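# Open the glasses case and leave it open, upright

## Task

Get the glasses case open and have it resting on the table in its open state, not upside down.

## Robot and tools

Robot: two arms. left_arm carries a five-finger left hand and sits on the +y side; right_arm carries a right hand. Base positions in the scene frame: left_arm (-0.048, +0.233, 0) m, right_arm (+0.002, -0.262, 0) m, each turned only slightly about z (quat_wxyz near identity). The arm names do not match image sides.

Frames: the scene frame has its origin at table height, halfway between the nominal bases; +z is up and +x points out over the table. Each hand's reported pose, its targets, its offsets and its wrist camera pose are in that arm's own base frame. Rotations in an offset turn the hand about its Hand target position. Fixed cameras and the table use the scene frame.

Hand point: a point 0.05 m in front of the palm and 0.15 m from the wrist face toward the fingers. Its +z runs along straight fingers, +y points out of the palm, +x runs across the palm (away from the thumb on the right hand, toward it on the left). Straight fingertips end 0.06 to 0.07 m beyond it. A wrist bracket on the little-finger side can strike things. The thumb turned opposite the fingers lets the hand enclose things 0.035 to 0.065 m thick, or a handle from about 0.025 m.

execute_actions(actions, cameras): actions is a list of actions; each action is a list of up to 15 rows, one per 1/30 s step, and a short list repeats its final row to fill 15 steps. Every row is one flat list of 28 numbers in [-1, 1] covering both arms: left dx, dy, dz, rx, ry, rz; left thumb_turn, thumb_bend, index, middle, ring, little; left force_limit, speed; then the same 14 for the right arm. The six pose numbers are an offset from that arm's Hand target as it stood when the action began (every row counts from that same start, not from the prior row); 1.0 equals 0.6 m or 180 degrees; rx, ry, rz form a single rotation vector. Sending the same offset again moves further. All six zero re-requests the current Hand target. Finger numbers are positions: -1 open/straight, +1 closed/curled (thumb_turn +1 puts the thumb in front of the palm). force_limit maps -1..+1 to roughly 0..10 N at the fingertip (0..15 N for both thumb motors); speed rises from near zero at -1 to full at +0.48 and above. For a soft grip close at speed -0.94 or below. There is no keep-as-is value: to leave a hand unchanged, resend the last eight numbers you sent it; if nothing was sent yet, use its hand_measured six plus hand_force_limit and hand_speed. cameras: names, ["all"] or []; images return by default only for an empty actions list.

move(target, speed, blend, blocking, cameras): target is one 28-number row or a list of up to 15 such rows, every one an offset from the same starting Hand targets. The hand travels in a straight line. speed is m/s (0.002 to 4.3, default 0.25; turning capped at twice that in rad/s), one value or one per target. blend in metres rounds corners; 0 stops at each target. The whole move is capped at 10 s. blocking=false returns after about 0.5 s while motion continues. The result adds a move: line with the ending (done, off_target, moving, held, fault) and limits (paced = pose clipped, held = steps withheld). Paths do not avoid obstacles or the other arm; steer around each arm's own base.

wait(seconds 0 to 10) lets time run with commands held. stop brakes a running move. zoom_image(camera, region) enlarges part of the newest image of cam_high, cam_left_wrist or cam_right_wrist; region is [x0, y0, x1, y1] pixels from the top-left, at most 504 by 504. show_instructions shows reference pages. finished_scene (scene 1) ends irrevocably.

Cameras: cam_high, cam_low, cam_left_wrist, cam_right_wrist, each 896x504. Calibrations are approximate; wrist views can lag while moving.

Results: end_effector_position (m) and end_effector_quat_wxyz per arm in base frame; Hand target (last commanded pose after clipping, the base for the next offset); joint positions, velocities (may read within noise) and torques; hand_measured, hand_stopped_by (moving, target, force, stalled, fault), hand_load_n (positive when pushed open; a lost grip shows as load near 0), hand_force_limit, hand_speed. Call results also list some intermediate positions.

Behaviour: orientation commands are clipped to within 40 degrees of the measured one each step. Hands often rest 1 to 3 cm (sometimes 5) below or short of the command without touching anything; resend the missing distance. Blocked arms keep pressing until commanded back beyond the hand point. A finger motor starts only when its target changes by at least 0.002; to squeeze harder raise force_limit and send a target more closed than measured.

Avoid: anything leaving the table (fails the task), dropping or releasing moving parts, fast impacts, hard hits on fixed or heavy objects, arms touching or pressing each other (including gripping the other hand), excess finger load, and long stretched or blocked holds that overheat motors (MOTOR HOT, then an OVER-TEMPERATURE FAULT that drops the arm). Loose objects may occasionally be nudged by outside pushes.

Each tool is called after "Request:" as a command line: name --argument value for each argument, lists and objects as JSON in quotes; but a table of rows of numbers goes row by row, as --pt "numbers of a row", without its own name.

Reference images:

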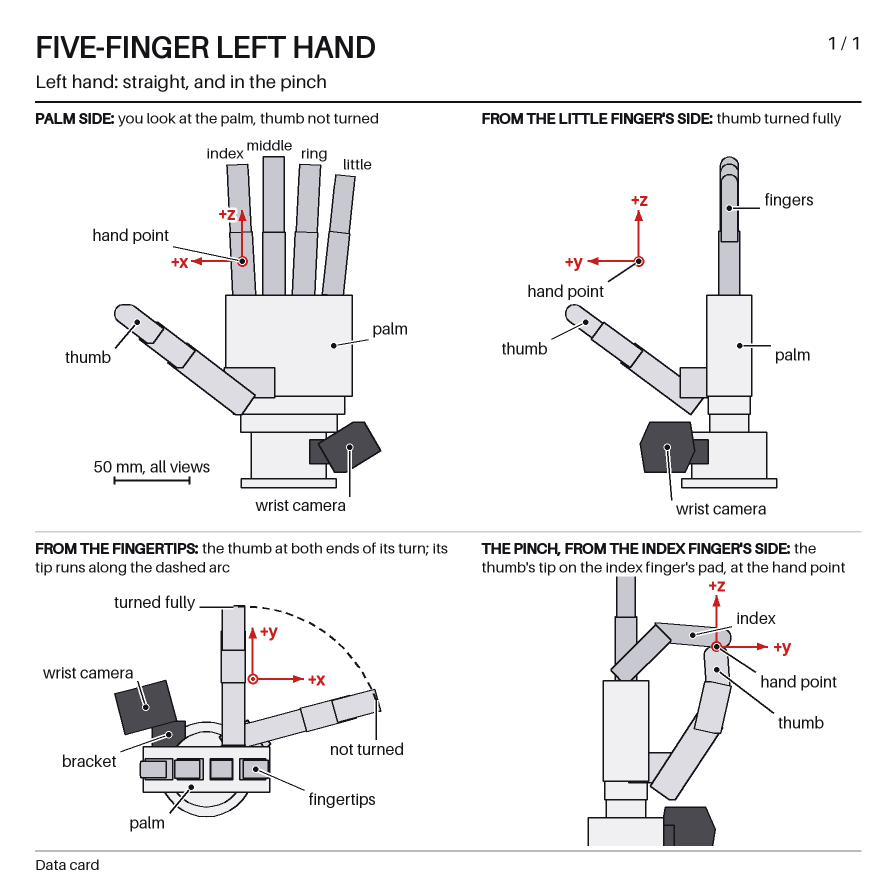

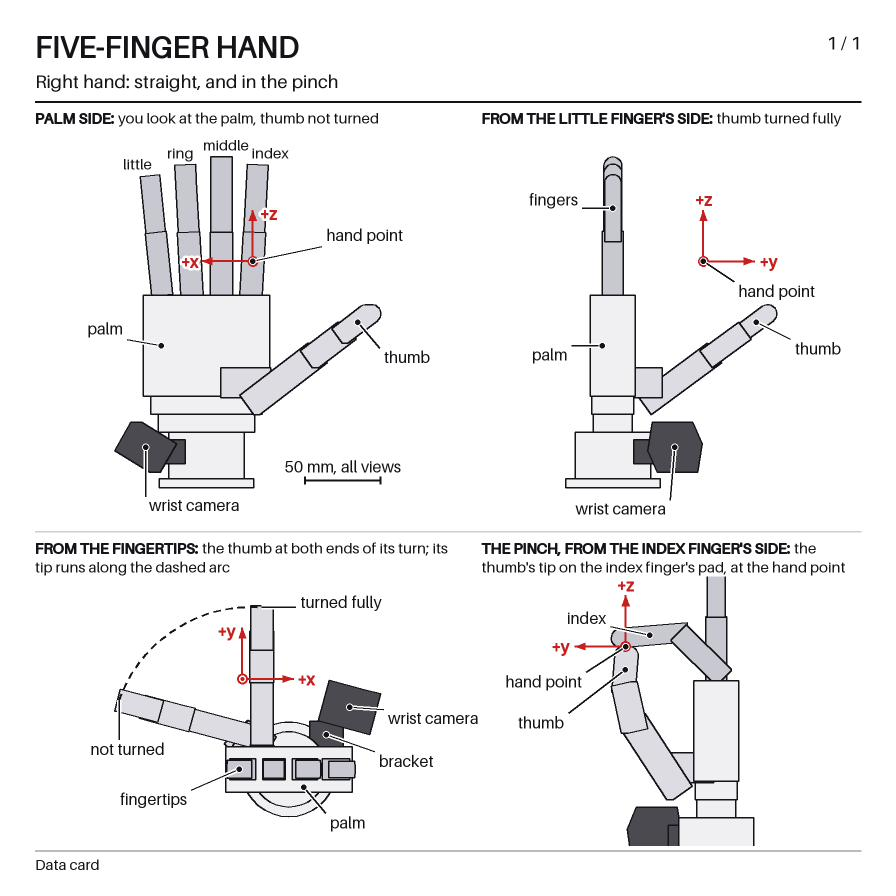

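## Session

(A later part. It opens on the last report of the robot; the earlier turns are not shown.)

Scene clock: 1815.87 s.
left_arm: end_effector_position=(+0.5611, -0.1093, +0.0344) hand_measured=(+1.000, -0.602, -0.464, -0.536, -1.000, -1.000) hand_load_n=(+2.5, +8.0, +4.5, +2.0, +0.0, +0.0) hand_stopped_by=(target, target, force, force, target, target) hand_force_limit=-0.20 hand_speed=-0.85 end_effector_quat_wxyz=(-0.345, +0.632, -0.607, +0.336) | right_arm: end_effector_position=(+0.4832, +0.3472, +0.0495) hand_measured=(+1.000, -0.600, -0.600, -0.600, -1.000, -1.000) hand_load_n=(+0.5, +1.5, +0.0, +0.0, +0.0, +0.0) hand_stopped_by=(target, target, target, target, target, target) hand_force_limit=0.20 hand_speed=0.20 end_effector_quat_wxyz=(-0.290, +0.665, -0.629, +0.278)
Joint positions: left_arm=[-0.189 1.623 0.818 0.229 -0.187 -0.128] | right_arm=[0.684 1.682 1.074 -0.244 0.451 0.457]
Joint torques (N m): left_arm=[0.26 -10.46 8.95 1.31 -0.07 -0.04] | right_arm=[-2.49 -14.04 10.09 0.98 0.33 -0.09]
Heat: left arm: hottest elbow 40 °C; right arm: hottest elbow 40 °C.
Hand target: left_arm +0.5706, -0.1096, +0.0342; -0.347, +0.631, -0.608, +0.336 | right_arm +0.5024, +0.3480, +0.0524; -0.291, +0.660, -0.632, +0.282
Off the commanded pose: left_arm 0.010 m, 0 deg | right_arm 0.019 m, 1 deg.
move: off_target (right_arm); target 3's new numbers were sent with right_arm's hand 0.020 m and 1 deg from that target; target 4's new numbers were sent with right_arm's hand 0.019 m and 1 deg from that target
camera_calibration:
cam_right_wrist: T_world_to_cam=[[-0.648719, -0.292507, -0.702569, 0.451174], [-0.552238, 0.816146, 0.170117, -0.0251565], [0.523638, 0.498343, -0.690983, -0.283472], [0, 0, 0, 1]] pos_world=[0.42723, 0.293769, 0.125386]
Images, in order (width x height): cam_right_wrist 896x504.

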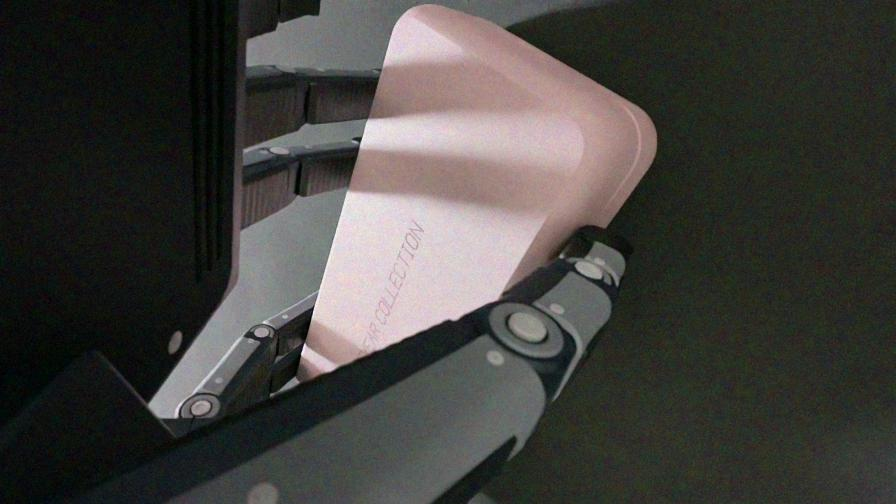

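Request:
move --pt "0.0 0.0 0.0 0 0.0 0 1 -0.6 0.2 0.2 -1 -1 -0.2 -0.85 0.0 0.0 0.0 0 0.0 0 1 -0.6 0.2 0.2 -1 -1 0.1 -0.88" --pt "0.0 0.0 0.0 0 0.0 0 1 -0.6 0.2 0.2 -1 -1 -0.2 -0.85 0.0047 0.0 0.0185 0 0.044 0 1 -0.6 0.2 0.2 -1 -1 0.1 -0.88" --pt "0.0 0.0 0.0 0 0.0 0 1 -0.6 -0.475 -0.556 -1 -1 -0.2 -0.85 0.012 0.0 0.0275 0 0.080 0 1 -0.6 0.2 0.2 -1 -1 0.1 -0.88" --speed '[0.06,0.07,0.07]' --cameras '[]'

Request:
move --pt "0.0 0.0 0.0 0 0.0 0 1 -0.6 -0.495 -0.57 -1 -1 -0.2 -0.85 0.006 0.0 0.008 0 0.033 0 1 -0.6 0.2 0.2 -1 -1 0.1 -0.88" --pt "0.0 0.0 0.0 0 0.0 0 1 -0.6 -0.52 -0.585 -1 -1 -0.2 -0.85 0.011 0.0 0.015 0 0.066 0 1 -0.6 0.2 0.2 -1 -1 0.1 -0.88" --speed '[0.07,0.07]' --cameras '["cam_left_wrist","cam_right_wrist"]'

Scene clock: 1825.27 s.
left_arm: end_effector_position=(+0.5620, -0.1096, +0.0353) hand_measured=(+1.000, -0.606, -0.478, -0.556, -1.000, -1.000) hand_load_n=(+2.5, +17.5, +9.0, +3.0, +0.0, +0.0) hand_stopped_by=(target, target, force, target, target, target) hand_force_limit=-0.20 hand_speed=-0.85 end_effector_quat_wxyz=(-0.345, +0.632, -0.606, +0.337) | right_arm: end_effector_position=(+0.4895, +0.3463, +0.0616) hand_measured=(+1.000, -0.604, -0.492, -0.426, -1.000, -1.000) hand_load_n=(+2.5, +25.0, +0.0, +18.0, +0.0, +0.0) hand_stopped_by=(target, target, force, force, target, target) hand_force_limit=0.10 hand_speed=-0.88 end_effector_quat_wxyz=(-0.203, +0.701, -0.654, +0.197)
Joint positions: left_arm=[-0.189 1.623 0.82 0.229 -0.187 -0.129] | right_arm=[0.624 1.758 1.305 -0.621 0.299 0.479]
Joint torques (N m): left_arm=[0.32 -10.58 8.81 1.32 -0.06 -0.03] | right_arm=[-1.44 -17.79 10.97 0.27 0.15 0.1]
Heat: left arm: hottest elbow 41 °C; right arm: hottest elbow 40 °C.
Hand target: left_arm +0.5706, -0.1096, +0.0342; -0.347, +0.631, -0.608, +0.336 | right_arm +0.5096, +0.3480, +0.0688; -0.209, +0.691, -0.664, +0.197
Off the commanded pose: left_arm 0.009 m, 0 deg | right_arm 0.021 m, 2 deg.
move: off_target (right_arm)
No camera images: "cameras" was empty.

Scene clock: 1828.40 s.
left_arm: end_effector_position=(+0.5631, -0.1099, +0.0364) hand_measured=(+1.000, -0.606, -0.522, -0.586, -1.000, -1.000) hand_load_n=(+2.5, +19.5, +9.5, +4.0, +0.0, +0.0) hand_stopped_by=(target, target, force, force, target, target) hand_force_limit=-0.20 hand_speed=-0.85 end_effector_quat_wxyz=(-0.346, +0.632, -0.606, +0.338) | right_arm: end_effector_position=(+0.4979, +0.3468, +0.0725) hand_measured=(+1.000, -0.606, -0.492, -0.426, -1.000, -1.000) hand_load_n=(+2.0, +34.0, +0.0, +26.5, +0.0, +0.0) hand_stopped_by=(target, target, force, force, target, target) hand_force_limit=0.10 hand_speed=-0.88 end_effector_quat_wxyz=(-0.134, +0.717, -0.672, +0.126)
Joint positions: left_arm=[-0.189 1.623 0.822 0.229 -0.187 -0.129] | right_arm=[0.576 1.862 1.519 -0.902 0.178 0.483]
Joint torques (N m): left_arm=[0.32 -10.52 8.7 1.32 -0.08 -0.03] | right_arm=[-1.96 -18.61 11.08 -0.06 -0.06 0.11]
Heat: left arm: hottest elbow 40 °C; right arm: hottest elbow 41 °C.
Hand target: left_arm +0.5707, -0.1096, +0.0343; -0.347, +0.631, -0.608, +0.336 | right_arm +0.5164, +0.3480, +0.0779; -0.140, +0.707, -0.682, +0.125
Off the commanded pose: left_arm 0.008 m, 0 deg | right_arm 0.019 m, 2 deg.
move: off_target (right_arm)
camera_calibration:
cam_left_wrist: T_world_to_cam=[[0.536998, -0.28632, 0.793507, -0.354986], [-0.510315, -0.859262, 0.0353043, 0.198274], [0.671723, -0.423897, -0.607536, -0.28485], [0, 0, 0, 1]] pos_world=[0.483149, -0.0520175, 0.101628]
cam_right_wrist: T_world_to_cam=[[-0.887622, -0.312051, -0.338749, 0.576064], [-0.432419, 0.817833, 0.379689, -0.0960542], [0.158557, 0.483502, -0.860863, -0.0758514], [0, 0, 0, 1]] pos_world=[0.481818, 0.294992, 0.166314]
Images, in order (width x height): cam_left_wrist 896x504, cam_right_wrist 896x504.

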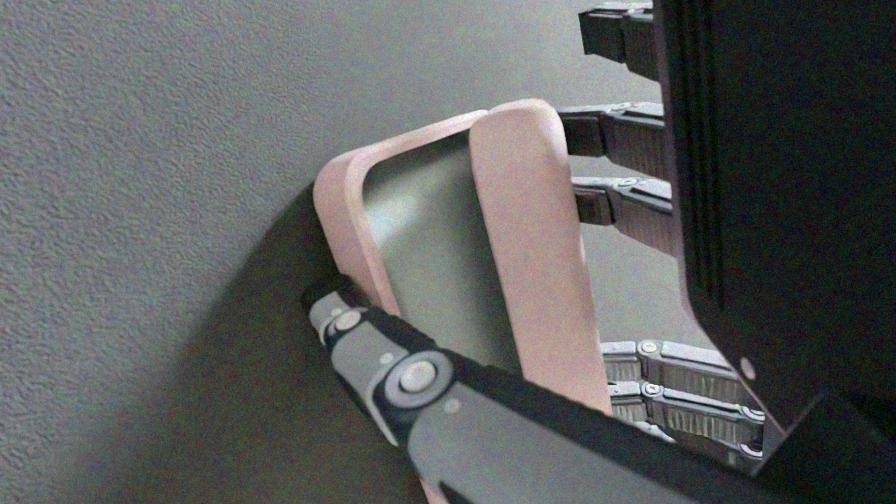

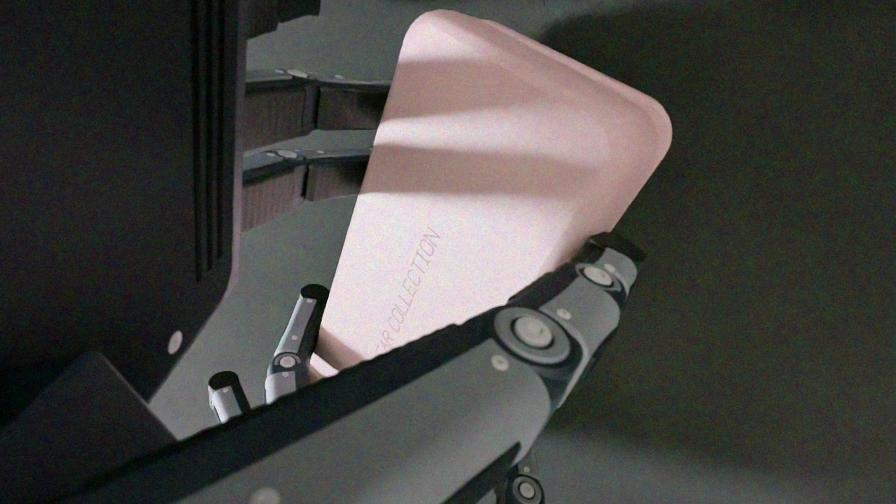

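Request:
move --pt "0.0 0.0 0.0 0 0.0 0 1 -0.6 -0.53 -0.59 -1 -1 -0.2 -0.85 0.0 0.0 0.0 0 0.0 0 1 -0.6 -0.5 -0.443 -1 -1 0.1 -0.88" --speed '[0.07]' --cameras '["cam_left_wrist"]'

Scene clock: 1831.47 s.
left_arm: end_effector_position=(+0.5631, -0.1099, +0.0364) hand_measured=(+1.000, -0.606, -0.532, -0.590, -1.000, -1.000) hand_load_n=(+2.5, +17.5, +7.5, +4.5, +0.0, +0.0) hand_stopped_by=(target, target, force, force, target, target) hand_force_limit=-0.20 hand_speed=-0.85 end_effector_quat_wxyz=(-0.346, +0.632, -0.606, +0.338) | right_arm: end_effector_position=(+0.4975, +0.3468, +0.0725) hand_measured=(+1.000, -0.606, -0.500, -0.446, -1.000, -1.000) hand_load_n=(+0.5, +24.5, +0.0, +19.0, +0.0, +0.0) hand_stopped_by=(target, target, target, force, target, target) hand_force_limit=0.10 hand_speed=-0.88 end_effector_quat_wxyz=(-0.134, +0.717, -0.672, +0.125)
Joint positions: left_arm=[-0.189 1.623 0.822 0.229 -0.187 -0.129] | right_arm=[0.576 1.862 1.519 -0.903 0.177 0.483]
Joint torques (N m): left_arm=[0.26 -10.52 8.7 1.32 -0.08 -0.03] | right_arm=[-1.2 -18.96 11.06 0.08 -0.02 0.07]
Heat: left arm: hottest elbow 40 °C; right arm: hottest elbow 41 °C.
Hand target: left_arm +0.5707, -0.1096, +0.0343; -0.347, +0.631, -0.608, +0.336 | right_arm +0.5163, +0.3480, +0.0779; -0.140, +0.707, -0.682, +0.125
Off the commanded pose: left_arm 0.008 m, 0 deg | right_arm 0.020 m, 2 deg.
move: off_target (right_arm)
camera_calibration:
cam_left_wrist: T_world_to_cam=[[0.536998, -0.28632, 0.793507, -0.354986], [-0.510315, -0.859262, 0.0353043, 0.198274], [0.671723, -0.423897, -0.607536, -0.28485], [0, 0, 0, 1]] pos_world=[0.483149, -0.0520175, 0.101628]
Images, in order (width x height): cam_left_wrist 896x504.

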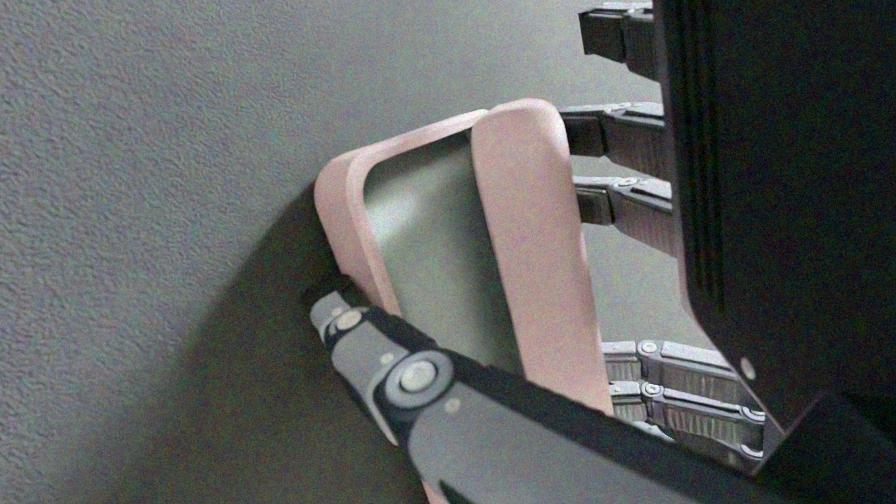

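Request:
move --pt "0.0 0.0 0.0 0 0.0 0 1 -0.6 -0.54 -0.59 -1 -1 -0.2 -0.85 0.0 0.0 0.0 0 0.0 0 1 -0.6 -0.5 -0.46 -1 -1 0.1 -0.88" --speed '[0.07]' --cameras '["cam_left_wrist"]'

Scene clock: 1834.70 s.
left_arm: end_effector_position=(+0.5631, -0.1099, +0.0364) hand_measured=(+1.000, -0.606, -0.540, -0.590, -1.000, -1.000) hand_load_n=(+3.0, +16.5, +4.5, +6.5, +0.0, +0.0) hand_stopped_by=(target, target, force, force, target, target) hand_force_limit=-0.20 hand_speed=-0.85 end_effector_quat_wxyz=(-0.346, +0.632, -0.606, +0.338) | right_arm: end_effector_position=(+0.4974, +0.3464, +0.0724) hand_measured=(+1.000, -0.606, -0.500, -0.462, -1.000, -1.000) hand_load_n=(+0.5, +17.5, +0.0, +13.0, +0.0, +0.0) hand_stopped_by=(target, target, target, force, target, target) hand_force_limit=0.10 hand_speed=-0.88 end_effector_quat_wxyz=(-0.133, +0.717, -0.673, +0.125)
Joint positions: left_arm=[-0.189 1.623 0.822 0.229 -0.187 -0.129] | right_arm=[0.576 1.862 1.519 -0.905 0.177 0.483]
Joint torques (N m): left_arm=[0.32 -10.52 8.7 1.33 -0.08 -0.04] | right_arm=[-1.44 -18.37 10.96 0.05 0.02 0.11]
Heat: left arm: hottest elbow 40 °C; right arm: hottest elbow 41 °C.
Hand target: left_arm +0.5707, -0.1096, +0.0343; -0.347, +0.631, -0.608, +0.336 | right_arm +0.5163, +0.3479, +0.0779; -0.140, +0.707, -0.682, +0.125
Off the commanded pose: left_arm 0.008 m, 0 deg | right_arm 0.020 m, 2 deg.
move: off_target (right_arm)
camera_calibration:
cam_left_wrist: T_world_to_cam=[[0.536998, -0.28632, 0.793507, -0.354986], [-0.510315, -0.859262, 0.0353043, 0.198274], [0.671723, -0.423897, -0.607536, -0.28485], [0, 0, 0, 1]] pos_world=[0.483149, -0.0520175, 0.101628]
Images, in order (width x height): cam_left_wrist 896x504.

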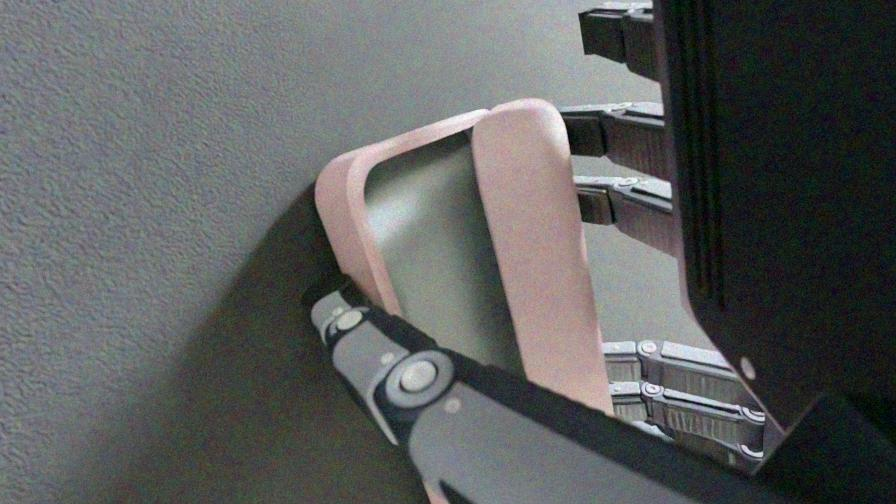

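Request:
move --pt "0.0 0.0 0.0 0 0.0 0 1 -0.6 -0.555 -0.595 -1 -1 -0.2 -0.85 0.0 0.0 0.0 0 0.0 0 1 -0.6 -0.52 -0.475 -1 -1 0.1 -0.88" --speed '[0.07]' --cameras '["cam_left_wrist"]'

Scene clock: 1839.27 s.
left_arm: end_effector_position=(+0.5628, -0.1098, +0.0351) hand_measured=(+1.000, -0.600, -0.556, -0.596, -1.000, -1.000) hand_load_n=(+0.0, +0.0, +0.0, +0.0, -0.5, +0.0) hand_stopped_by=(target, target, target, force, target, target) hand_force_limit=-0.20 hand_speed=-0.85 end_effector_quat_wxyz=(-0.345, +0.632, -0.607, +0.337) | right_arm: end_effector_position=(+0.5011, +0.3472, +0.0760) hand_measured=(+1.000, -0.600, -0.520, -0.476, -1.000, -1.000) hand_load_n=(+0.0, +0.0, +0.0, +0.0, +0.0, +0.0) hand_stopped_by=(target, target, target, force, target, target) hand_force_limit=0.10 hand_speed=-0.88 end_effector_quat_wxyz=(-0.137, +0.715, -0.674, +0.125)
Joint positions: left_arm=[-0.189 1.626 0.822 0.229 -0.187 -0.128] | right_arm=[0.573 1.863 1.529 -0.907 0.175 0.484]
Joint torques (N m): left_arm=[0.21 -10.7 8.68 1.32 -0.08 -0.04] | right_arm=[-2.14 -19.25 10.37 0.18 0.08 0.12]
Heat: left arm: hottest elbow 40 °C; right arm: hottest elbow 42 °C.
Hand target: left_arm +0.5707, -0.1096, +0.0341; -0.347, +0.631, -0.608, +0.336 | right_arm +0.5162, +0.3481, +0.0780; -0.140, +0.707, -0.682, +0.125
Off the commanded pose: left_arm 0.008 m, 0 deg | right_arm 0.015 m, 1 deg.
move: off_target (right_arm)
camera_calibration:
cam_left_wrist: T_world_to_cam=[[0.538614, -0.287747, 0.791894, -0.354726], [-0.51071, -0.859031, 0.0352214, 0.198559], [0.670127, -0.423399, -0.609641, -0.284398], [0, 0, 0, 1]] pos_world=[0.483049, -0.0519166, 0.100531]
Images, in order (width x height): cam_left_wrist 896x504.

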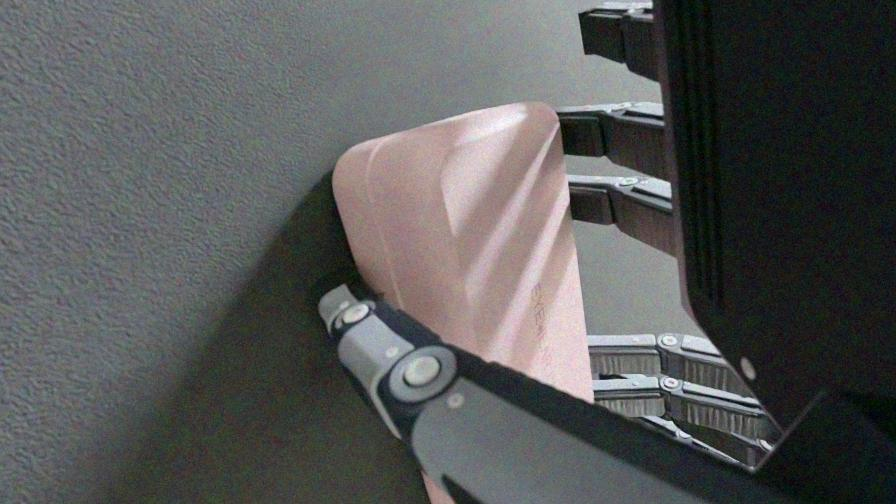

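Request:
move --pt "0.0 0.0 0.0 0 0.0 0 1 -0.6 0.2 0.2 -1 -1 -0.2 -0.85 -0.05 0.0 0.0 0 0.0 0 1 -0.6 -0.85 -0.85 -1 -1 0.2 0.2" --pt "0.0 0.0 0.0 0 0.0 0 1 -0.6 0.2 0.2 -1 -1 -0.2 -0.85 -0.08 0.0 -0.0635 0 -0.1444 0 1 -0.6 -0.85 -0.85 -1 -1 0.2 0.2" --pt "0.0 0.0 0.0 0 0.0 0 1 -0.6 0.2 0.2 -1 -1 -0.2 -0.85 -0.043 0.0 -0.0425 0 -0.1444 0 1 -0.6 -0.75 -0.75 -1 -1 0.2 0.2" --pt "0.0 0.0 0.0 0 0.0 0 1 -0.6 0.2 0.2 -1 -1 -0.2 -0.85 -0.0212 0.0 -0.0425 0 -0.1444 0 1 -0.6 -0.6 -0.6 -1 -1 0.2 0.2" --speed '[0.1,0.12,0.08,0.05]' --cameras '[]'

Scene clock: 1885.77 s.
left_arm: end_effector_position=(+0.5628, -0.1098, +0.0351) hand_measured=(+1.000, -0.602, -0.462, -0.530, -1.000, -1.000) hand_load_n=(+1.0, +7.0, +3.5, +2.0, -0.5, +0.0) hand_stopped_by=(target, target, force, force, target, target) hand_force_limit=-0.20 hand_speed=-0.85 end_effector_quat_wxyz=(-0.345, +0.632, -0.607, +0.337) | right_arm: end_effector_position=(+0.4864, +0.3471, +0.0512) hand_measured=(+1.000, -0.600, -0.600, -0.600, -1.000, -1.000) hand_load_n=(+0.0, +0.5, +0.0, +0.0, +0.0, +0.0) hand_stopped_by=(target, target, target, target, target, target) hand_force_limit=0.20 hand_speed=0.20 end_effector_quat_wxyz=(-0.291, +0.664, -0.631, +0.277)
Joint positions: left_arm=[-0.189 1.626 0.822 0.229 -0.187 -0.128] | right_arm=[0.68 1.685 1.083 -0.249 0.448 0.458]
Joint torques (N m): left_arm=[0.26 -10.7 8.68 1.31 -0.08 -0.04] | right_arm=[-1.55 -14.8 10.11 1.01 0.33 -0.08]
Heat: left arm: hottest elbow 39 °C; right arm: hottest elbow 41 °C.
Hand target: left_arm +0.5707, -0.1096, +0.0341; -0.347, +0.631, -0.608, +0.336 | right_arm +0.5035, +0.3479, +0.0523; -0.289, +0.661, -0.633, +0.281
Off the commanded pose: left_arm 0.008 m, 0 deg | right_arm 0.017 m, 1 deg.
move: off_target (right_arm); target 3's new numbers were sent with right_arm's hand 0.020 m and 1 deg from that target; target 4's new numbers were sent with right_arm's hand 0.017 m and 1 deg from that target
No camera images: "cameras" was empty.

Request:
move --pt "0.0 0.0 0.0 0 0.0 0 1 -0.6 0.2 0.2 -1 -1 -0.2 -0.85 0.0 0.0 0.0 0 0.0 0 1 -0.6 0.2 0.2 -1 -1 0.1 -0.88" --pt "0.0 0.0 0.0 0 0.0 0 1 -0.6 0.2 0.2 -1 -1 -0.2 -0.85 0.0047 0.0 0.0185 0 0.044 0 1 -0.6 0.2 0.2 -1 -1 0.1 -0.88" --pt "0.0 0.0 0.0 0 0.0 0 1 -0.6 -0.478 -0.552 -1 -1 -0.2 -0.85 0.012 0.0 0.0275 0 0.080 0 1 -0.6 0.2 0.2 -1 -1 0.1 -0.88" --speed '[0.06,0.07,0.07]' --cameras '[]'

Request:
move --pt "0.0 0.0 0.0 0 0.0 0 1 -0.6 -0.50 -0.57 -1 -1 -0.2 -0.85 0.006 0.0 0.008 0 0.033 0 1 -0.6 0.2 0.2 -1 -1 0.1 -0.88" --pt "0.0 0.0 0.0 0 0.0 0 1 -0.6 -0.53 -0.59 -1 -1 -0.2 -0.85 0.011 0.0 0.015 0 0.066 0 1 -0.6 0.2 0.2 -1 -1 0.1 -0.88" --speed '[0.07,0.07]' --cameras '["cam_left_wrist"]'

Scene clock: 1893.63 s.
left_arm: end_effector_position=(+0.5633, -0.1097, +0.0356) hand_measured=(+1.000, -0.602, -0.478, -0.552, -1.000, -1.000) hand_load_n=(-0.5, +4.0, +2.0, +0.0, +0.0, -0.5) hand_stopped_by=(target, target, target, target, target, target) hand_force_limit=-0.20 hand_speed=-0.85 end_effector_quat_wxyz=(-0.346, +0.631, -0.607, +0.337) | right_arm: end_effector_position=(+0.4950, +0.3457, +0.0668) hand_measured=(+1.000, -0.600, -0.480, -0.424, -1.000, -1.000) hand_load_n=(+0.0, +0.0, +0.0, +0.0, +0.0, +0.0) hand_stopped_by=(target, target, force, force, target, target) hand_force_limit=0.10 hand_speed=-0.88 end_effector_quat_wxyz=(-0.205, +0.699, -0.657, +0.196)
Joint positions: left_arm=[-0.189 1.626 0.823 0.229 -0.187 -0.126] | right_arm=[0.616 1.76 1.321 -0.631 0.294 0.478]
Joint torques (N m): left_arm=[0.32 -10.7 8.61 1.32 -0.08 -0.05] | right_arm=[-1.79 -17.14 10.44 0.54 0.18 0.11]
Heat: left arm: hottest elbow 39 °C; right arm: hottest elbow 41 °C.
Hand target: left_arm +0.5707, -0.1096, +0.0341; -0.347, +0.631, -0.608, +0.335 | right_arm +0.5107, +0.3479, +0.0688; -0.208, +0.691, -0.664, +0.196
Off the commanded pose: left_arm 0.008 m, 0 deg | right_arm 0.016 m, 1 deg.
move: off_target (right_arm)
No camera images: "cameras" was empty.

Scene clock: 1896.80 s.
left_arm: end_effector_position=(+0.5633, -0.1097, +0.0356) hand_measured=(+1.000, -0.600, -0.530, -0.590, -1.000, -1.000) hand_load_n=(+0.0, +1.0, +0.0, +0.0, +0.0, +0.0) hand_stopped_by=(target, target, target, target, target, target) hand_force_limit=-0.20 hand_speed=-0.85 end_effector_quat_wxyz=(-0.346, +0.631, -0.607, +0.337) | right_arm: end_effector_position=(+0.5017, +0.3470, +0.0797) hand_measured=(+1.000, -0.600, -0.480, -0.424, -1.000, -1.000) hand_load_n=(+0.0, +0.0, +0.0, +0.0, +0.0, +0.0) hand_stopped_by=(target, target, force, force, target, target) hand_force_limit=0.10 hand_speed=-0.88 end_effector_quat_wxyz=(-0.138, +0.715, -0.674, +0.124)
Joint positions: left_arm=[-0.189 1.626 0.823 0.229 -0.187 -0.126] | right_arm=[0.571 1.86 1.535 -0.914 0.172 0.483]
Joint torques (N m): left_arm=[0.32 -10.7 8.59 1.32 -0.08 -0.05] | right_arm=[-1.26 -17.49 10.61 0.24 0.08 0.12]
Heat: left arm: hottest elbow 39 °C; right arm: hottest elbow 41 °C.
Hand target: left_arm +0.5707, -0.1096, +0.0341; -0.347, +0.631, -0.608, +0.335 | right_arm +0.5174, +0.3480, +0.0779; -0.138, +0.708, -0.682, +0.123
Off the commanded pose: left_arm 0.008 m, 0 deg | right_arm 0.016 m, 1 deg.
move: off_target (right_arm)
camera_calibration:
cam_left_wrist: T_world_to_cam=[[0.537503, -0.28938, 0.792054, -0.354954], [-0.511646, -0.858542, 0.0335407, 0.199446], [0.670305, -0.423279, -0.609529, -0.284519], [0, 0, 0, 1]] pos_world=[0.48355, -0.0519151, 0.101031]
Images, in order (width x height): cam_left_wrist 896x504.

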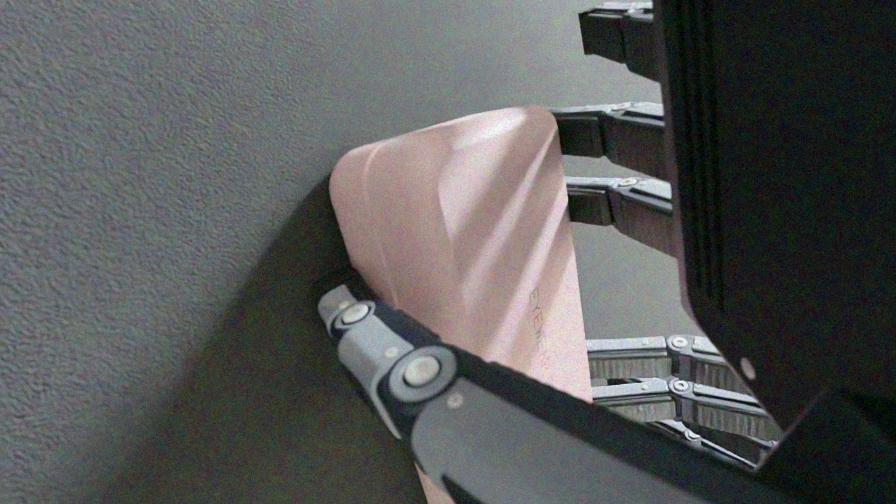

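Request:
execute_actions --actions '[]'

Scene clock: 1912.40 s.
left_arm: end_effector_position=(+0.5633, -0.1097, +0.0356) hand_measured=(+1.000, -0.600, -0.530, -0.590, -1.000, -1.000) hand_load_n=(-0.5, +0.5, +0.5, +0.0, +0.0, +0.0) hand_stopped_by=(target, target, target, target, target, target) hand_force_limit=-0.20 hand_speed=-0.85 end_effector_quat_wxyz=(-0.346, +0.631, -0.607, +0.337) | right_arm: end_effector_position=(+0.5017, +0.3470, +0.0797) hand_measured=(+1.000, -0.600, -0.480, -0.424, -1.000, -1.000) hand_load_n=(+0.0, -0.5, +0.0, +0.0, +0.0, +0.0) hand_stopped_by=(target, target, force, force, target, target) hand_force_limit=0.10 hand_speed=-0.88 end_effector_quat_wxyz=(-0.138, +0.715, -0.674, +0.124)
Joint positions: left_arm=[-0.189 1.626 0.823 0.229 -0.187 -0.126] | right_arm=[0.571 1.86 1.535 -0.914 0.172 0.483]
Joint velocities: within noise
Joint torques (N m): left_arm=[0.32 -10.7 8.59 1.32 -0.08 -0.05] | right_arm=[-1.61 -18.14 10.61 0.4 0.05 0.11]
Heat: left arm: hottest elbow 39 °C; right arm: hottest elbow 42 °C.
Hand target: left_arm +0.5707, -0.1096, +0.0341; -0.347, +0.631, -0.608, +0.335 | right_arm +0.5174, +0.3480, +0.0779; -0.138, +0.708, -0.682, +0.123
Off the commanded pose: left_arm 0.008 m, 0 deg | right_arm 0.016 m, 1 deg.
camera_calibration:
cam_left_wrist: T_world_to_cam=[[0.537503, -0.28938, 0.792054, -0.354954], [-0.511646, -0.858542, 0.0335407, 0.199446], [0.670305, -0.423279, -0.609529, -0.284519], [0, 0, 0, 1]] pos_world=[0.48355, -0.0519151, 0.101031]
cam_right_wrist: T_world_to_cam=[[-0.888015, -0.306327, -0.342918, 0.580511], [-0.430471, 0.815988, 0.385823, -0.0980871], [0.161629, 0.490233, -0.856474, -0.0745809], [0, 0, 0, 1]] pos_world=[0.485333, 0.294426, 0.173035]

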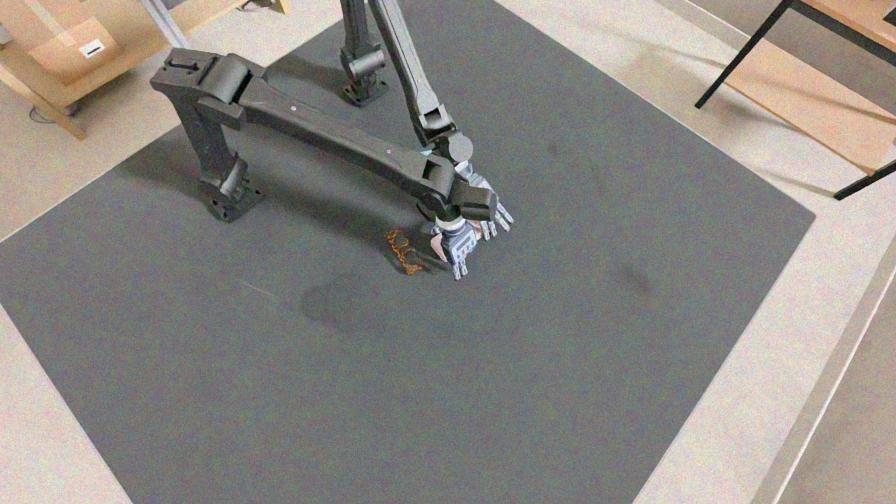

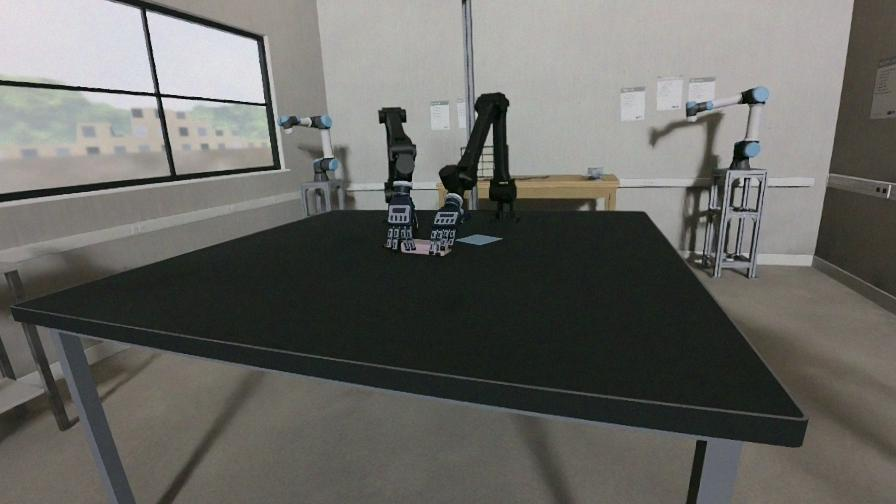

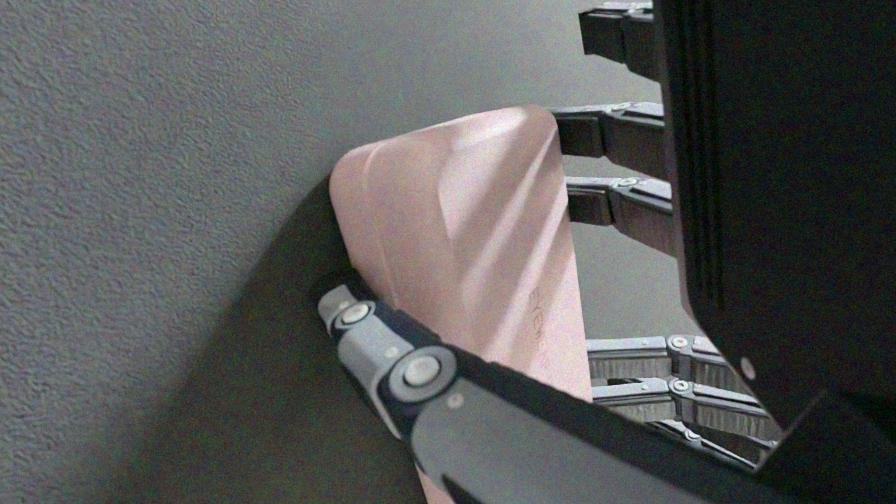

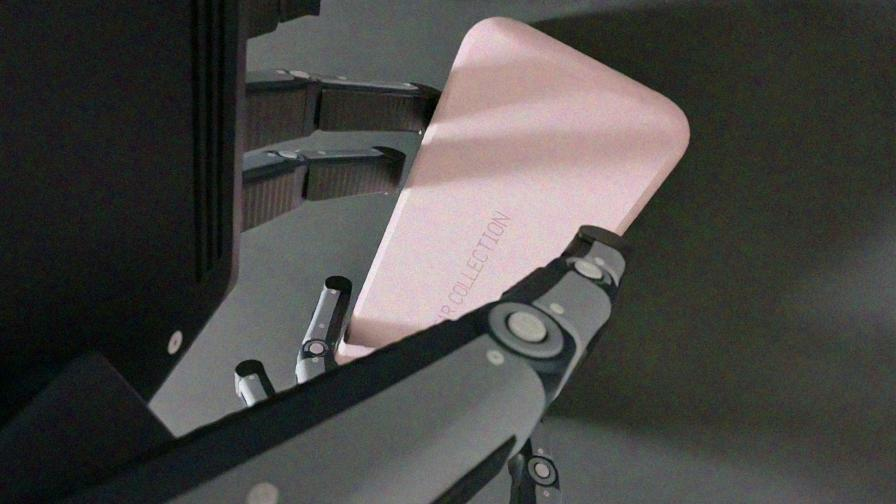

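Request:
move --pt "0 0 0 0 0 0 1 -0.6 0.2 0.2 -1 -1 -0.2 -0.85 -0.0833 0 0 0 0 0 1 -0.6 -0.85 -0.85 -1 -1 0.1 -0.6" --pt "0 0 0 0 0 0 1 -0.6 0.2 0.2 -1 -1 -0.2 -0.85 -0.1367 0 -0.105 0 -0.1444 0 1 -0.6 -0.85 -0.85 -1 -1 0.1 -0.6" --pt "0 0 0 0 0 0 1 -0.6 0.2 0.2 -1 -1 -0.2 -0.85 -0.0767 0 -0.0708 0 -0.1444 0 1 -0.6 -0.75 -0.75 -1 -1 0.1 -0.6" --pt "0 0 0 0 0 0 1 -0.6 0.2 0.2 -1 -1 -0.2 -0.85 -0.0408 0 -0.0708 0 -0.1444 0 1 -0.6 -0.6 -0.6 -1 -1 0.1 -0.6" --speed '[0.1,0.12,0.08,0.05]' --cameras '["cam_right_wrist","cam_left_wrist"]'

Scene clock: 1924.63 s.
left_arm: end_effector_position=(+0.5631, -0.1095, +0.0354) hand_measured=(+1.000, -0.602, -0.450, -0.522, -1.000, -1.000) hand_load_n=(+0.0, +9.5, +5.0, +1.5, -0.5, +0.0) hand_stopped_by=(target, target, force, force, target, target) hand_force_limit=-0.20 hand_speed=-0.85 end_effector_quat_wxyz=(-0.347, +0.628, -0.610, +0.336) | right_arm: end_effector_position=(+0.4827, +0.3499, +0.0444) hand_measured=(+1.000, -0.600, -0.600, -0.600, -1.000, -1.000) hand_load_n=(+0.5, +0.5, +0.0, +1.0, +0.0, +0.0) hand_stopped_by=(target, target, target, target, target, target) hand_force_limit=0.10 hand_speed=-0.60 end_effector_quat_wxyz=(-0.298, +0.659, -0.632, +0.278)
Joint positions: left_arm=[-0.189 1.626 0.823 0.229 -0.185 -0.117] | right_arm=[0.689 1.688 1.059 -0.208 0.455 0.469]
Joint torques (N m): left_arm=[0.32 -10.64 8.62 1.32 -0.15 -0.13] | right_arm=[-1.38 -13.92 8.81 0.83 0.22 -0.09]
Heat: left arm: hottest elbow 39 °C; right arm: hottest elbow 41 °C.
Hand target: left_arm +0.5707, -0.1096, +0.0341; -0.347, +0.631, -0.608, +0.336 | right_arm +0.4929, +0.3480, +0.0355; -0.288, +0.662, -0.633, +0.279
Off the commanded pose: left_arm 0.008 m, 0 deg | right_arm 0.014 m, 1 deg.
move: off_target (right_arm); target 4's new numbers were sent with right_arm's hand 0.015 m and 1 deg from that target
camera_calibration:
cam_left_wrist: T_world_to_cam=[[0.536002, -0.29818, 0.789804, -0.354583], [-0.516896, -0.855598, 0.027773, 0.203032], [0.667473, -0.423133, -0.61273, -0.282632], [0, 0, 0, 1]] pos_world=[0.483653, -0.0516069, 0.101235]
cam_right_wrist: T_world_to_cam=[[-0.641974, -0.277857, -0.714608, 0.44024], [-0.54947, 0.816756, 0.176046, -0.0285813], [0.534745, 0.505672, -0.677011, -0.296716], [0, 0, 0, 1]] pos_world=[0.425586, 0.295709, 0.118751]
Images, in order (width x height): cam_left_wrist 896x504, cam_right_wrist 896x504.

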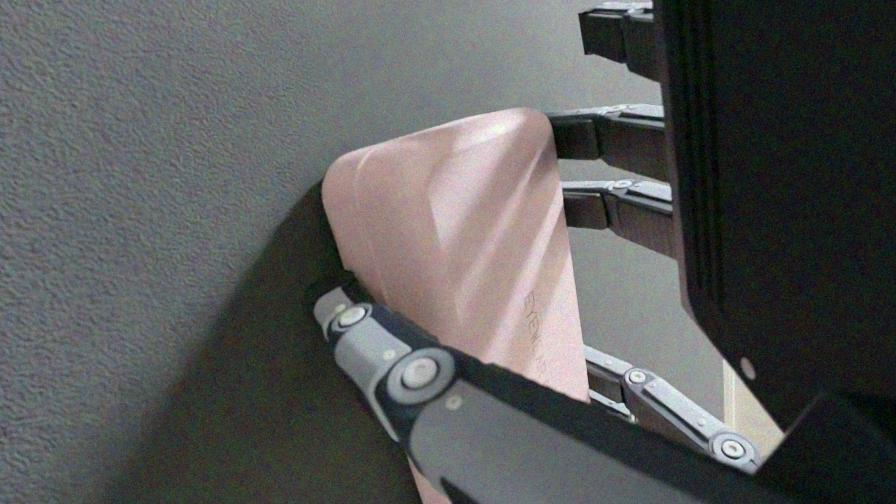

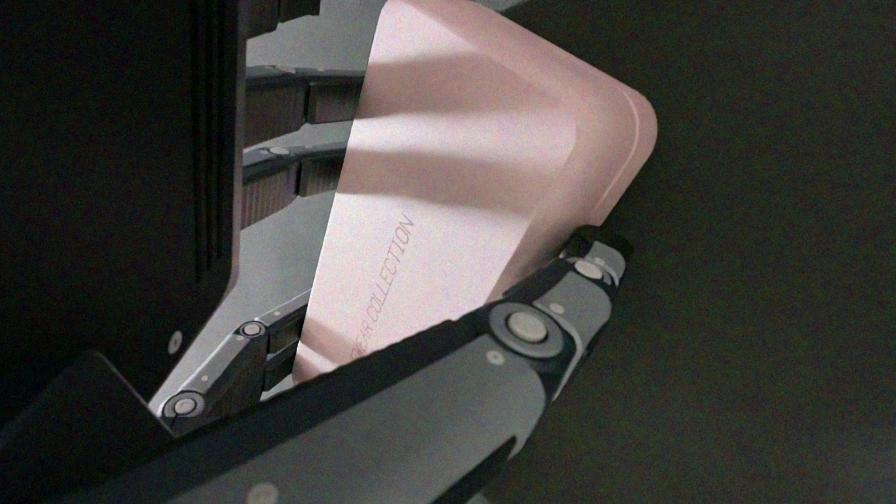

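Request:
move --pt "0 0 0 0 0 0 1 -0.6 0.2 0.2 -1 -1 -0.2 -0.85 -0.025 0 0.0283 0 0 0 1 -0.6 -0.6 -0.6 -1 -1 0.1 -0.6" --pt "0 0 0 0 0 0 1 -0.6 0.2 0.2 -1 -1 -0.2 -0.85 0.0083 0 0.0283 0 0 0 1 -0.6 -0.6 -0.6 -1 -1 0.1 -0.6" --speed '[0.06,0.05]'

Scene clock: 1930.33 s.
left_arm: end_effector_position=(+0.5631, -0.1095, +0.0354) hand_measured=(+1.000, -0.602, -0.450, -0.522, -1.000, -1.000) hand_load_n=(+0.0, +9.5, +5.0, +2.0, +0.0, +0.0) hand_stopped_by=(target, target, force, force, target, target) hand_force_limit=-0.20 hand_speed=-0.85 end_effector_quat_wxyz=(-0.347, +0.628, -0.610, +0.336) | right_arm: end_effector_position=(+0.4826, +0.3459, +0.0503) hand_measured=(+1.000, -0.600, -0.600, -0.600, -1.000, -1.000) hand_load_n=(+0.0, +0.0, +0.0, +0.0, +0.0, +0.0) hand_stopped_by=(target, target, target, target, target, target) hand_force_limit=0.10 hand_speed=-0.60 end_effector_quat_wxyz=(-0.288, +0.664, -0.632, +0.276)
Joint positions: left_arm=[-0.189 1.626 0.823 0.229 -0.185 -0.117] | right_arm=[0.683 1.679 1.075 -0.254 0.451 0.464]
Joint torques (N m): left_arm=[0.32 -10.7 8.61 1.32 -0.15 -0.13] | right_arm=[-1.49 -15.21 9.94 0.64 0.23 -0.1]
Heat: left arm: hottest elbow 39 °C; right arm: hottest elbow 41 °C.
Hand target: left_arm +0.5707, -0.1096, +0.0341; -0.347, +0.631, -0.608, +0.336 | right_arm +0.4980, +0.3479, +0.0525; -0.288, +0.662, -0.633, +0.279
Off the commanded pose: left_arm 0.008 m, 0 deg | right_arm 0.016 m, 0 deg.
move: off_target (right_arm)

Request:
move --target '[0,0,0,0,0,0,1,-0.6,0.2,0.2,-1,-1,-0.2,-0.85,0.0075,0,-0.0033,0,0,0,1,-0.6,-0.6,-0.6,-1,-1,0.1,-0.6]' --speed 0.05

Request:
move --target '[0,0,0,0,0,0,1,-0.6,0.2,0.2,-1,-1,-0.2,-0.85,0,0,0,0,0,0,1,-0.6,0.2,0.2,-1,-1,0.1,-0.88]' --speed 0.05

Scene clock: 1934.70 s.
left_arm: end_effector_position=(+0.5631, -0.1095, +0.0354) hand_measured=(+1.000, -0.602, -0.450, -0.522, -1.000, -1.000) hand_load_n=(-0.5, +9.5, +5.0, +2.0, +0.0, +0.0) hand_stopped_by=(target, target, force, force, target, target) hand_force_limit=-0.20 hand_speed=-0.85 end_effector_quat_wxyz=(-0.347, +0.628, -0.610, +0.336) | right_arm: end_effector_position=(+0.4837, +0.3465, +0.0487) hand_measured=(+1.000, -0.600, -0.600, -0.600, -1.000, -1.000) hand_load_n=(+0.0, +1.5, +0.0, +0.0, +0.0, +0.0) hand_stopped_by=(target, target, target, target, target, target) hand_force_limit=0.10 hand_speed=-0.60 end_effector_quat_wxyz=(-0.287, +0.666, -0.631, +0.275)
Joint positions: left_arm=[-0.189 1.626 0.823 0.229 -0.185 -0.117] | right_arm=[0.681 1.685 1.08 -0.254 0.446 0.458]
Joint torques (N m): left_arm=[0.32 -10.7 8.62 1.33 -0.14 -0.13] | right_arm=[-1.73 -15.15 10.33 0.98 0.37 -0.06]
Heat: left arm: hottest elbow 39 °C; right arm: hottest elbow 41 °C.
Hand target: left_arm +0.5707, -0.1096, +0.0341; -0.347, +0.631, -0.608, +0.336 | right_arm +0.5023, +0.3480, +0.0504; -0.288, +0.662, -0.633, +0.279
Off the commanded pose: left_arm 0.008 m, 0 deg | right_arm 0.019 m, 1 deg.
move: off_target (right_arm)

Scene clock: 1935.47 s.
left_arm: end_effector_position=(+0.5631, -0.1094, +0.0354) hand_measured=(+1.000, -0.602, -0.450, -0.522, -1.000, -1.000) hand_load_n=(+0.5, +9.5, +5.0, +1.5, -0.5, +0.0) hand_stopped_by=(target, target, force, force, target, target) hand_force_limit=-0.20 hand_speed=-0.85 end_effector_quat_wxyz=(-0.347, +0.628, -0.610, +0.336) | right_arm: end_effector_position=(+0.4856, +0.3465, +0.0491) hand_measured=(+1.000, -0.602, -0.504, -0.436, -1.000, -1.000) hand_load_n=(-0.5, +15.5, +2.5, +5.0, +0.0, +0.0) hand_stopped_by=(target, target, force, force, target, target) hand_force_limit=0.10 hand_speed=-0.88 end_effector_quat_wxyz=(-0.288, +0.665, -0.631, +0.276)
Joint positions: left_arm=[-0.189 1.626 0.823 0.229 -0.186 -0.117] | right_arm=[0.679 1.687 1.083 -0.254 0.446 0.458]
Joint torques (N m): left_arm=[0.32 -10.7 8.62 1.32 -0.13 -0.13] | right_arm=[-0.79 -14.8 9.92 0.79 0.36 -0.02]
Heat: left arm: hottest elbow 39 °C; right arm: hottest elbow 41 °C.
Hand target: left_arm +0.5707, -0.1096, +0.0341; -0.347, +0.631, -0.608, +0.336 | right_arm +0.5024, +0.3479, +0.0505; -0.288, +0.662, -0.634, +0.279
Off the commanded pose: left_arm 0.008 m, 0 deg | right_arm 0.017 m, 1 deg.
move: off_target (right_arm)

Request:
move --target '[0,0,0,0,0,0,1,-0.6,-0.475,-0.556,-1,-1,-0.2,-0.85,0.0047,0,0.0208,0,0.044,0,1,-0.6,0.2,0.2,-1,-1,0.1,-0.88]' --speed 0.05 --cameras '["cam_right_wrist"]'

Scene clock: 1944.47 s.
left_arm: end_effector_position=(+0.5632, -0.1096, +0.0354) hand_measured=(+1.000, -0.602, -0.476, -0.556, -1.000, -1.000) hand_load_n=(+0.5, +10.0, +7.5, +1.0, -0.5, +0.0) hand_stopped_by=(target, target, force, target, target, target) hand_force_limit=-0.20 hand_speed=-0.85 end_effector_quat_wxyz=(-0.346, +0.629, -0.609, +0.337) | right_arm: end_effector_position=(+0.4879, +0.3463, +0.0579) hand_measured=(+1.000, -0.602, -0.502, -0.436, -1.000, -1.000) hand_load_n=(+2.5, +17.5, +1.5, +10.5, +0.0, +0.0) hand_stopped_by=(target, target, force, force, target, target) hand_force_limit=0.10 hand_speed=-0.88 end_effector_quat_wxyz=(-0.241, +0.687, -0.645, +0.232)
Joint positions: left_arm=[-0.189 1.626 0.823 0.229 -0.186 -0.121] | right_arm=[0.648 1.718 1.207 -0.469 0.363 0.473]
Joint torques (N m): left_arm=[0.26 -10.7 8.62 1.32 -0.13 -0.1] | right_arm=[-1.49 -15.97 10.61 0.4 0.2 0.09]
Heat: left arm: hottest elbow 39 °C; right arm: hottest elbow 41 °C.
Hand target: left_arm +0.5707, -0.1096, +0.0341; -0.347, +0.631, -0.608, +0.335 | right_arm +0.5051, +0.3480, +0.0628; -0.243, +0.680, -0.652, +0.233
Off the commanded pose: left_arm 0.008 m, 0 deg | right_arm 0.018 m, 1 deg.
move: off_target (right_arm)
camera_calibration:
cam_right_wrist: T_world_to_cam=[[-0.741114, -0.304402, -0.598406, 0.502996], [-0.527034, 0.815935, 0.237665, -0.039341], [0.415914, 0.491518, -0.765131, -0.220582], [0, 0, 0, 1]] pos_world=[0.443787, 0.293633, 0.141572]
Images, in order (width x height): cam_right_wrist 896x504.

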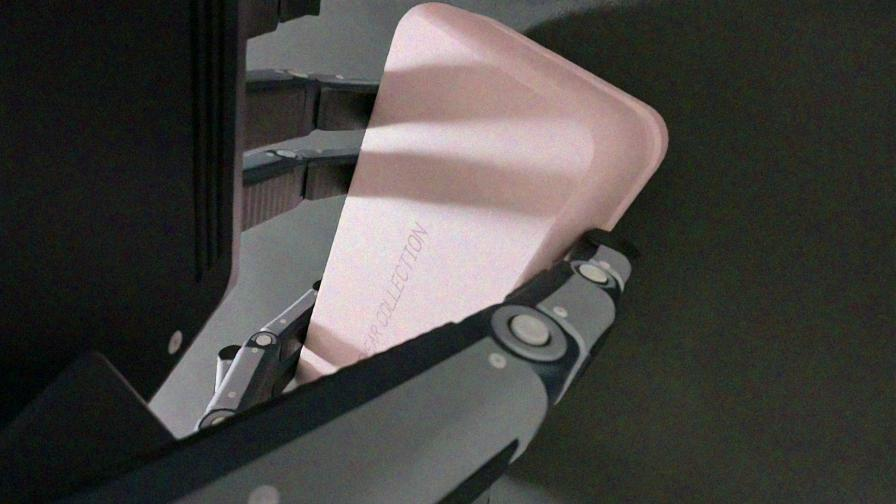

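Request:
zoom_image --camera "cam_right_wrist" --region '[540, 40, 700, 240]'

Scaled by 2.520.

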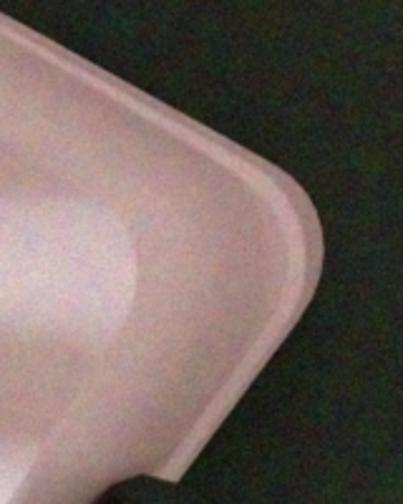

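Request:
move --target '[0,0,0,0,0,0,1,-0.6,-0.475,-0.556,-1,-1,-0.2,-0.85,0.0073,0,0.0092,0,0.036,0,1,-0.6,0.2,0.2,-1,-1,0.1,-0.88]' --speed 0.05 --cameras '["cam_right_wrist"]'

Request:
zoom_image --camera "cam_right_wrist" --region '[540, 40, 700, 240]'

Scene clock: 1950.70 s.
left_arm: end_effector_position=(+0.5638, -0.1100, +0.0361) hand_measured=(+1.000, -0.604, -0.478, -0.556, -1.000, -1.000) hand_load_n=(+1.0, +17.5, +11.0, +3.5, +0.0, +0.0) hand_stopped_by=(target, target, force, target, target, target) hand_force_limit=-0.20 hand_speed=-0.85 end_effector_quat_wxyz=(-0.346, +0.630, -0.607, +0.338) | right_arm: end_effector_position=(+0.4907, +0.3464, +0.0639) hand_measured=(+1.000, -0.604, -0.502, -0.436, -1.000, -1.000) hand_load_n=(+2.0, +23.5, +0.0, +17.0, +0.0, -0.5) hand_stopped_by=(target, target, force, force, target, target) hand_force_limit=0.10 hand_speed=-0.88 end_effector_quat_wxyz=(-0.202, +0.702, -0.655, +0.194)
Joint positions: left_arm=[-0.189 1.626 0.824 0.229 -0.186 -0.125] | right_arm=[0.621 1.759 1.315 -0.632 0.294 0.478]
Joint torques (N m): left_arm=[0.32 -10.4 8.42 1.4 -0.13 -0.06] | right_arm=[-1.79 -16.5 10.69 0.4 0.07 0.18]
Heat: left arm: hottest elbow 39 °C; right arm: hottest elbow 41 °C.
Hand target: left_arm +0.5706, -0.1096, +0.0341; -0.347, +0.631, -0.608, +0.335 | right_arm +0.5094, +0.3480, +0.0684; -0.206, +0.692, -0.665, +0.194
Off the commanded pose: left_arm 0.007 m, 0 deg | right_arm 0.019 m, 2 deg.
move: off_target (right_arm)
camera_calibration:
cam_right_wrist: T_world_to_cam=[[-0.802144, -0.31267, -0.508726, 0.535786], [-0.501842, 0.814693, 0.290568, -0.0546859], [0.323604, 0.488377, -0.810413, -0.167777], [0, 0, 0, 1]] pos_world=[0.456627, 0.294015, 0.15249]
Images, in order (width x height): cam_right_wrist 896x504.

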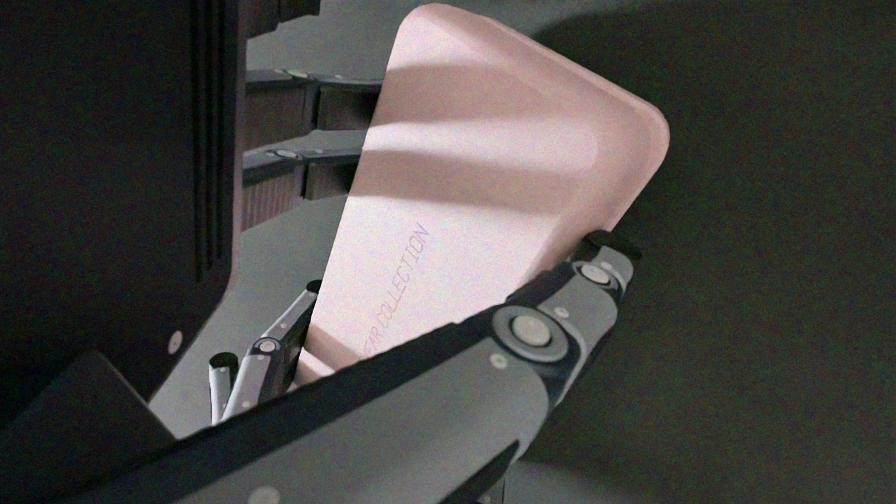

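Scaled by 2.520.

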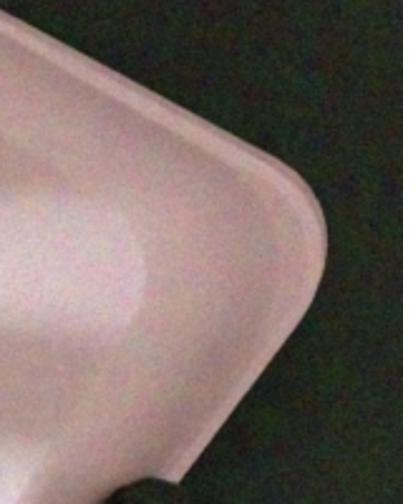

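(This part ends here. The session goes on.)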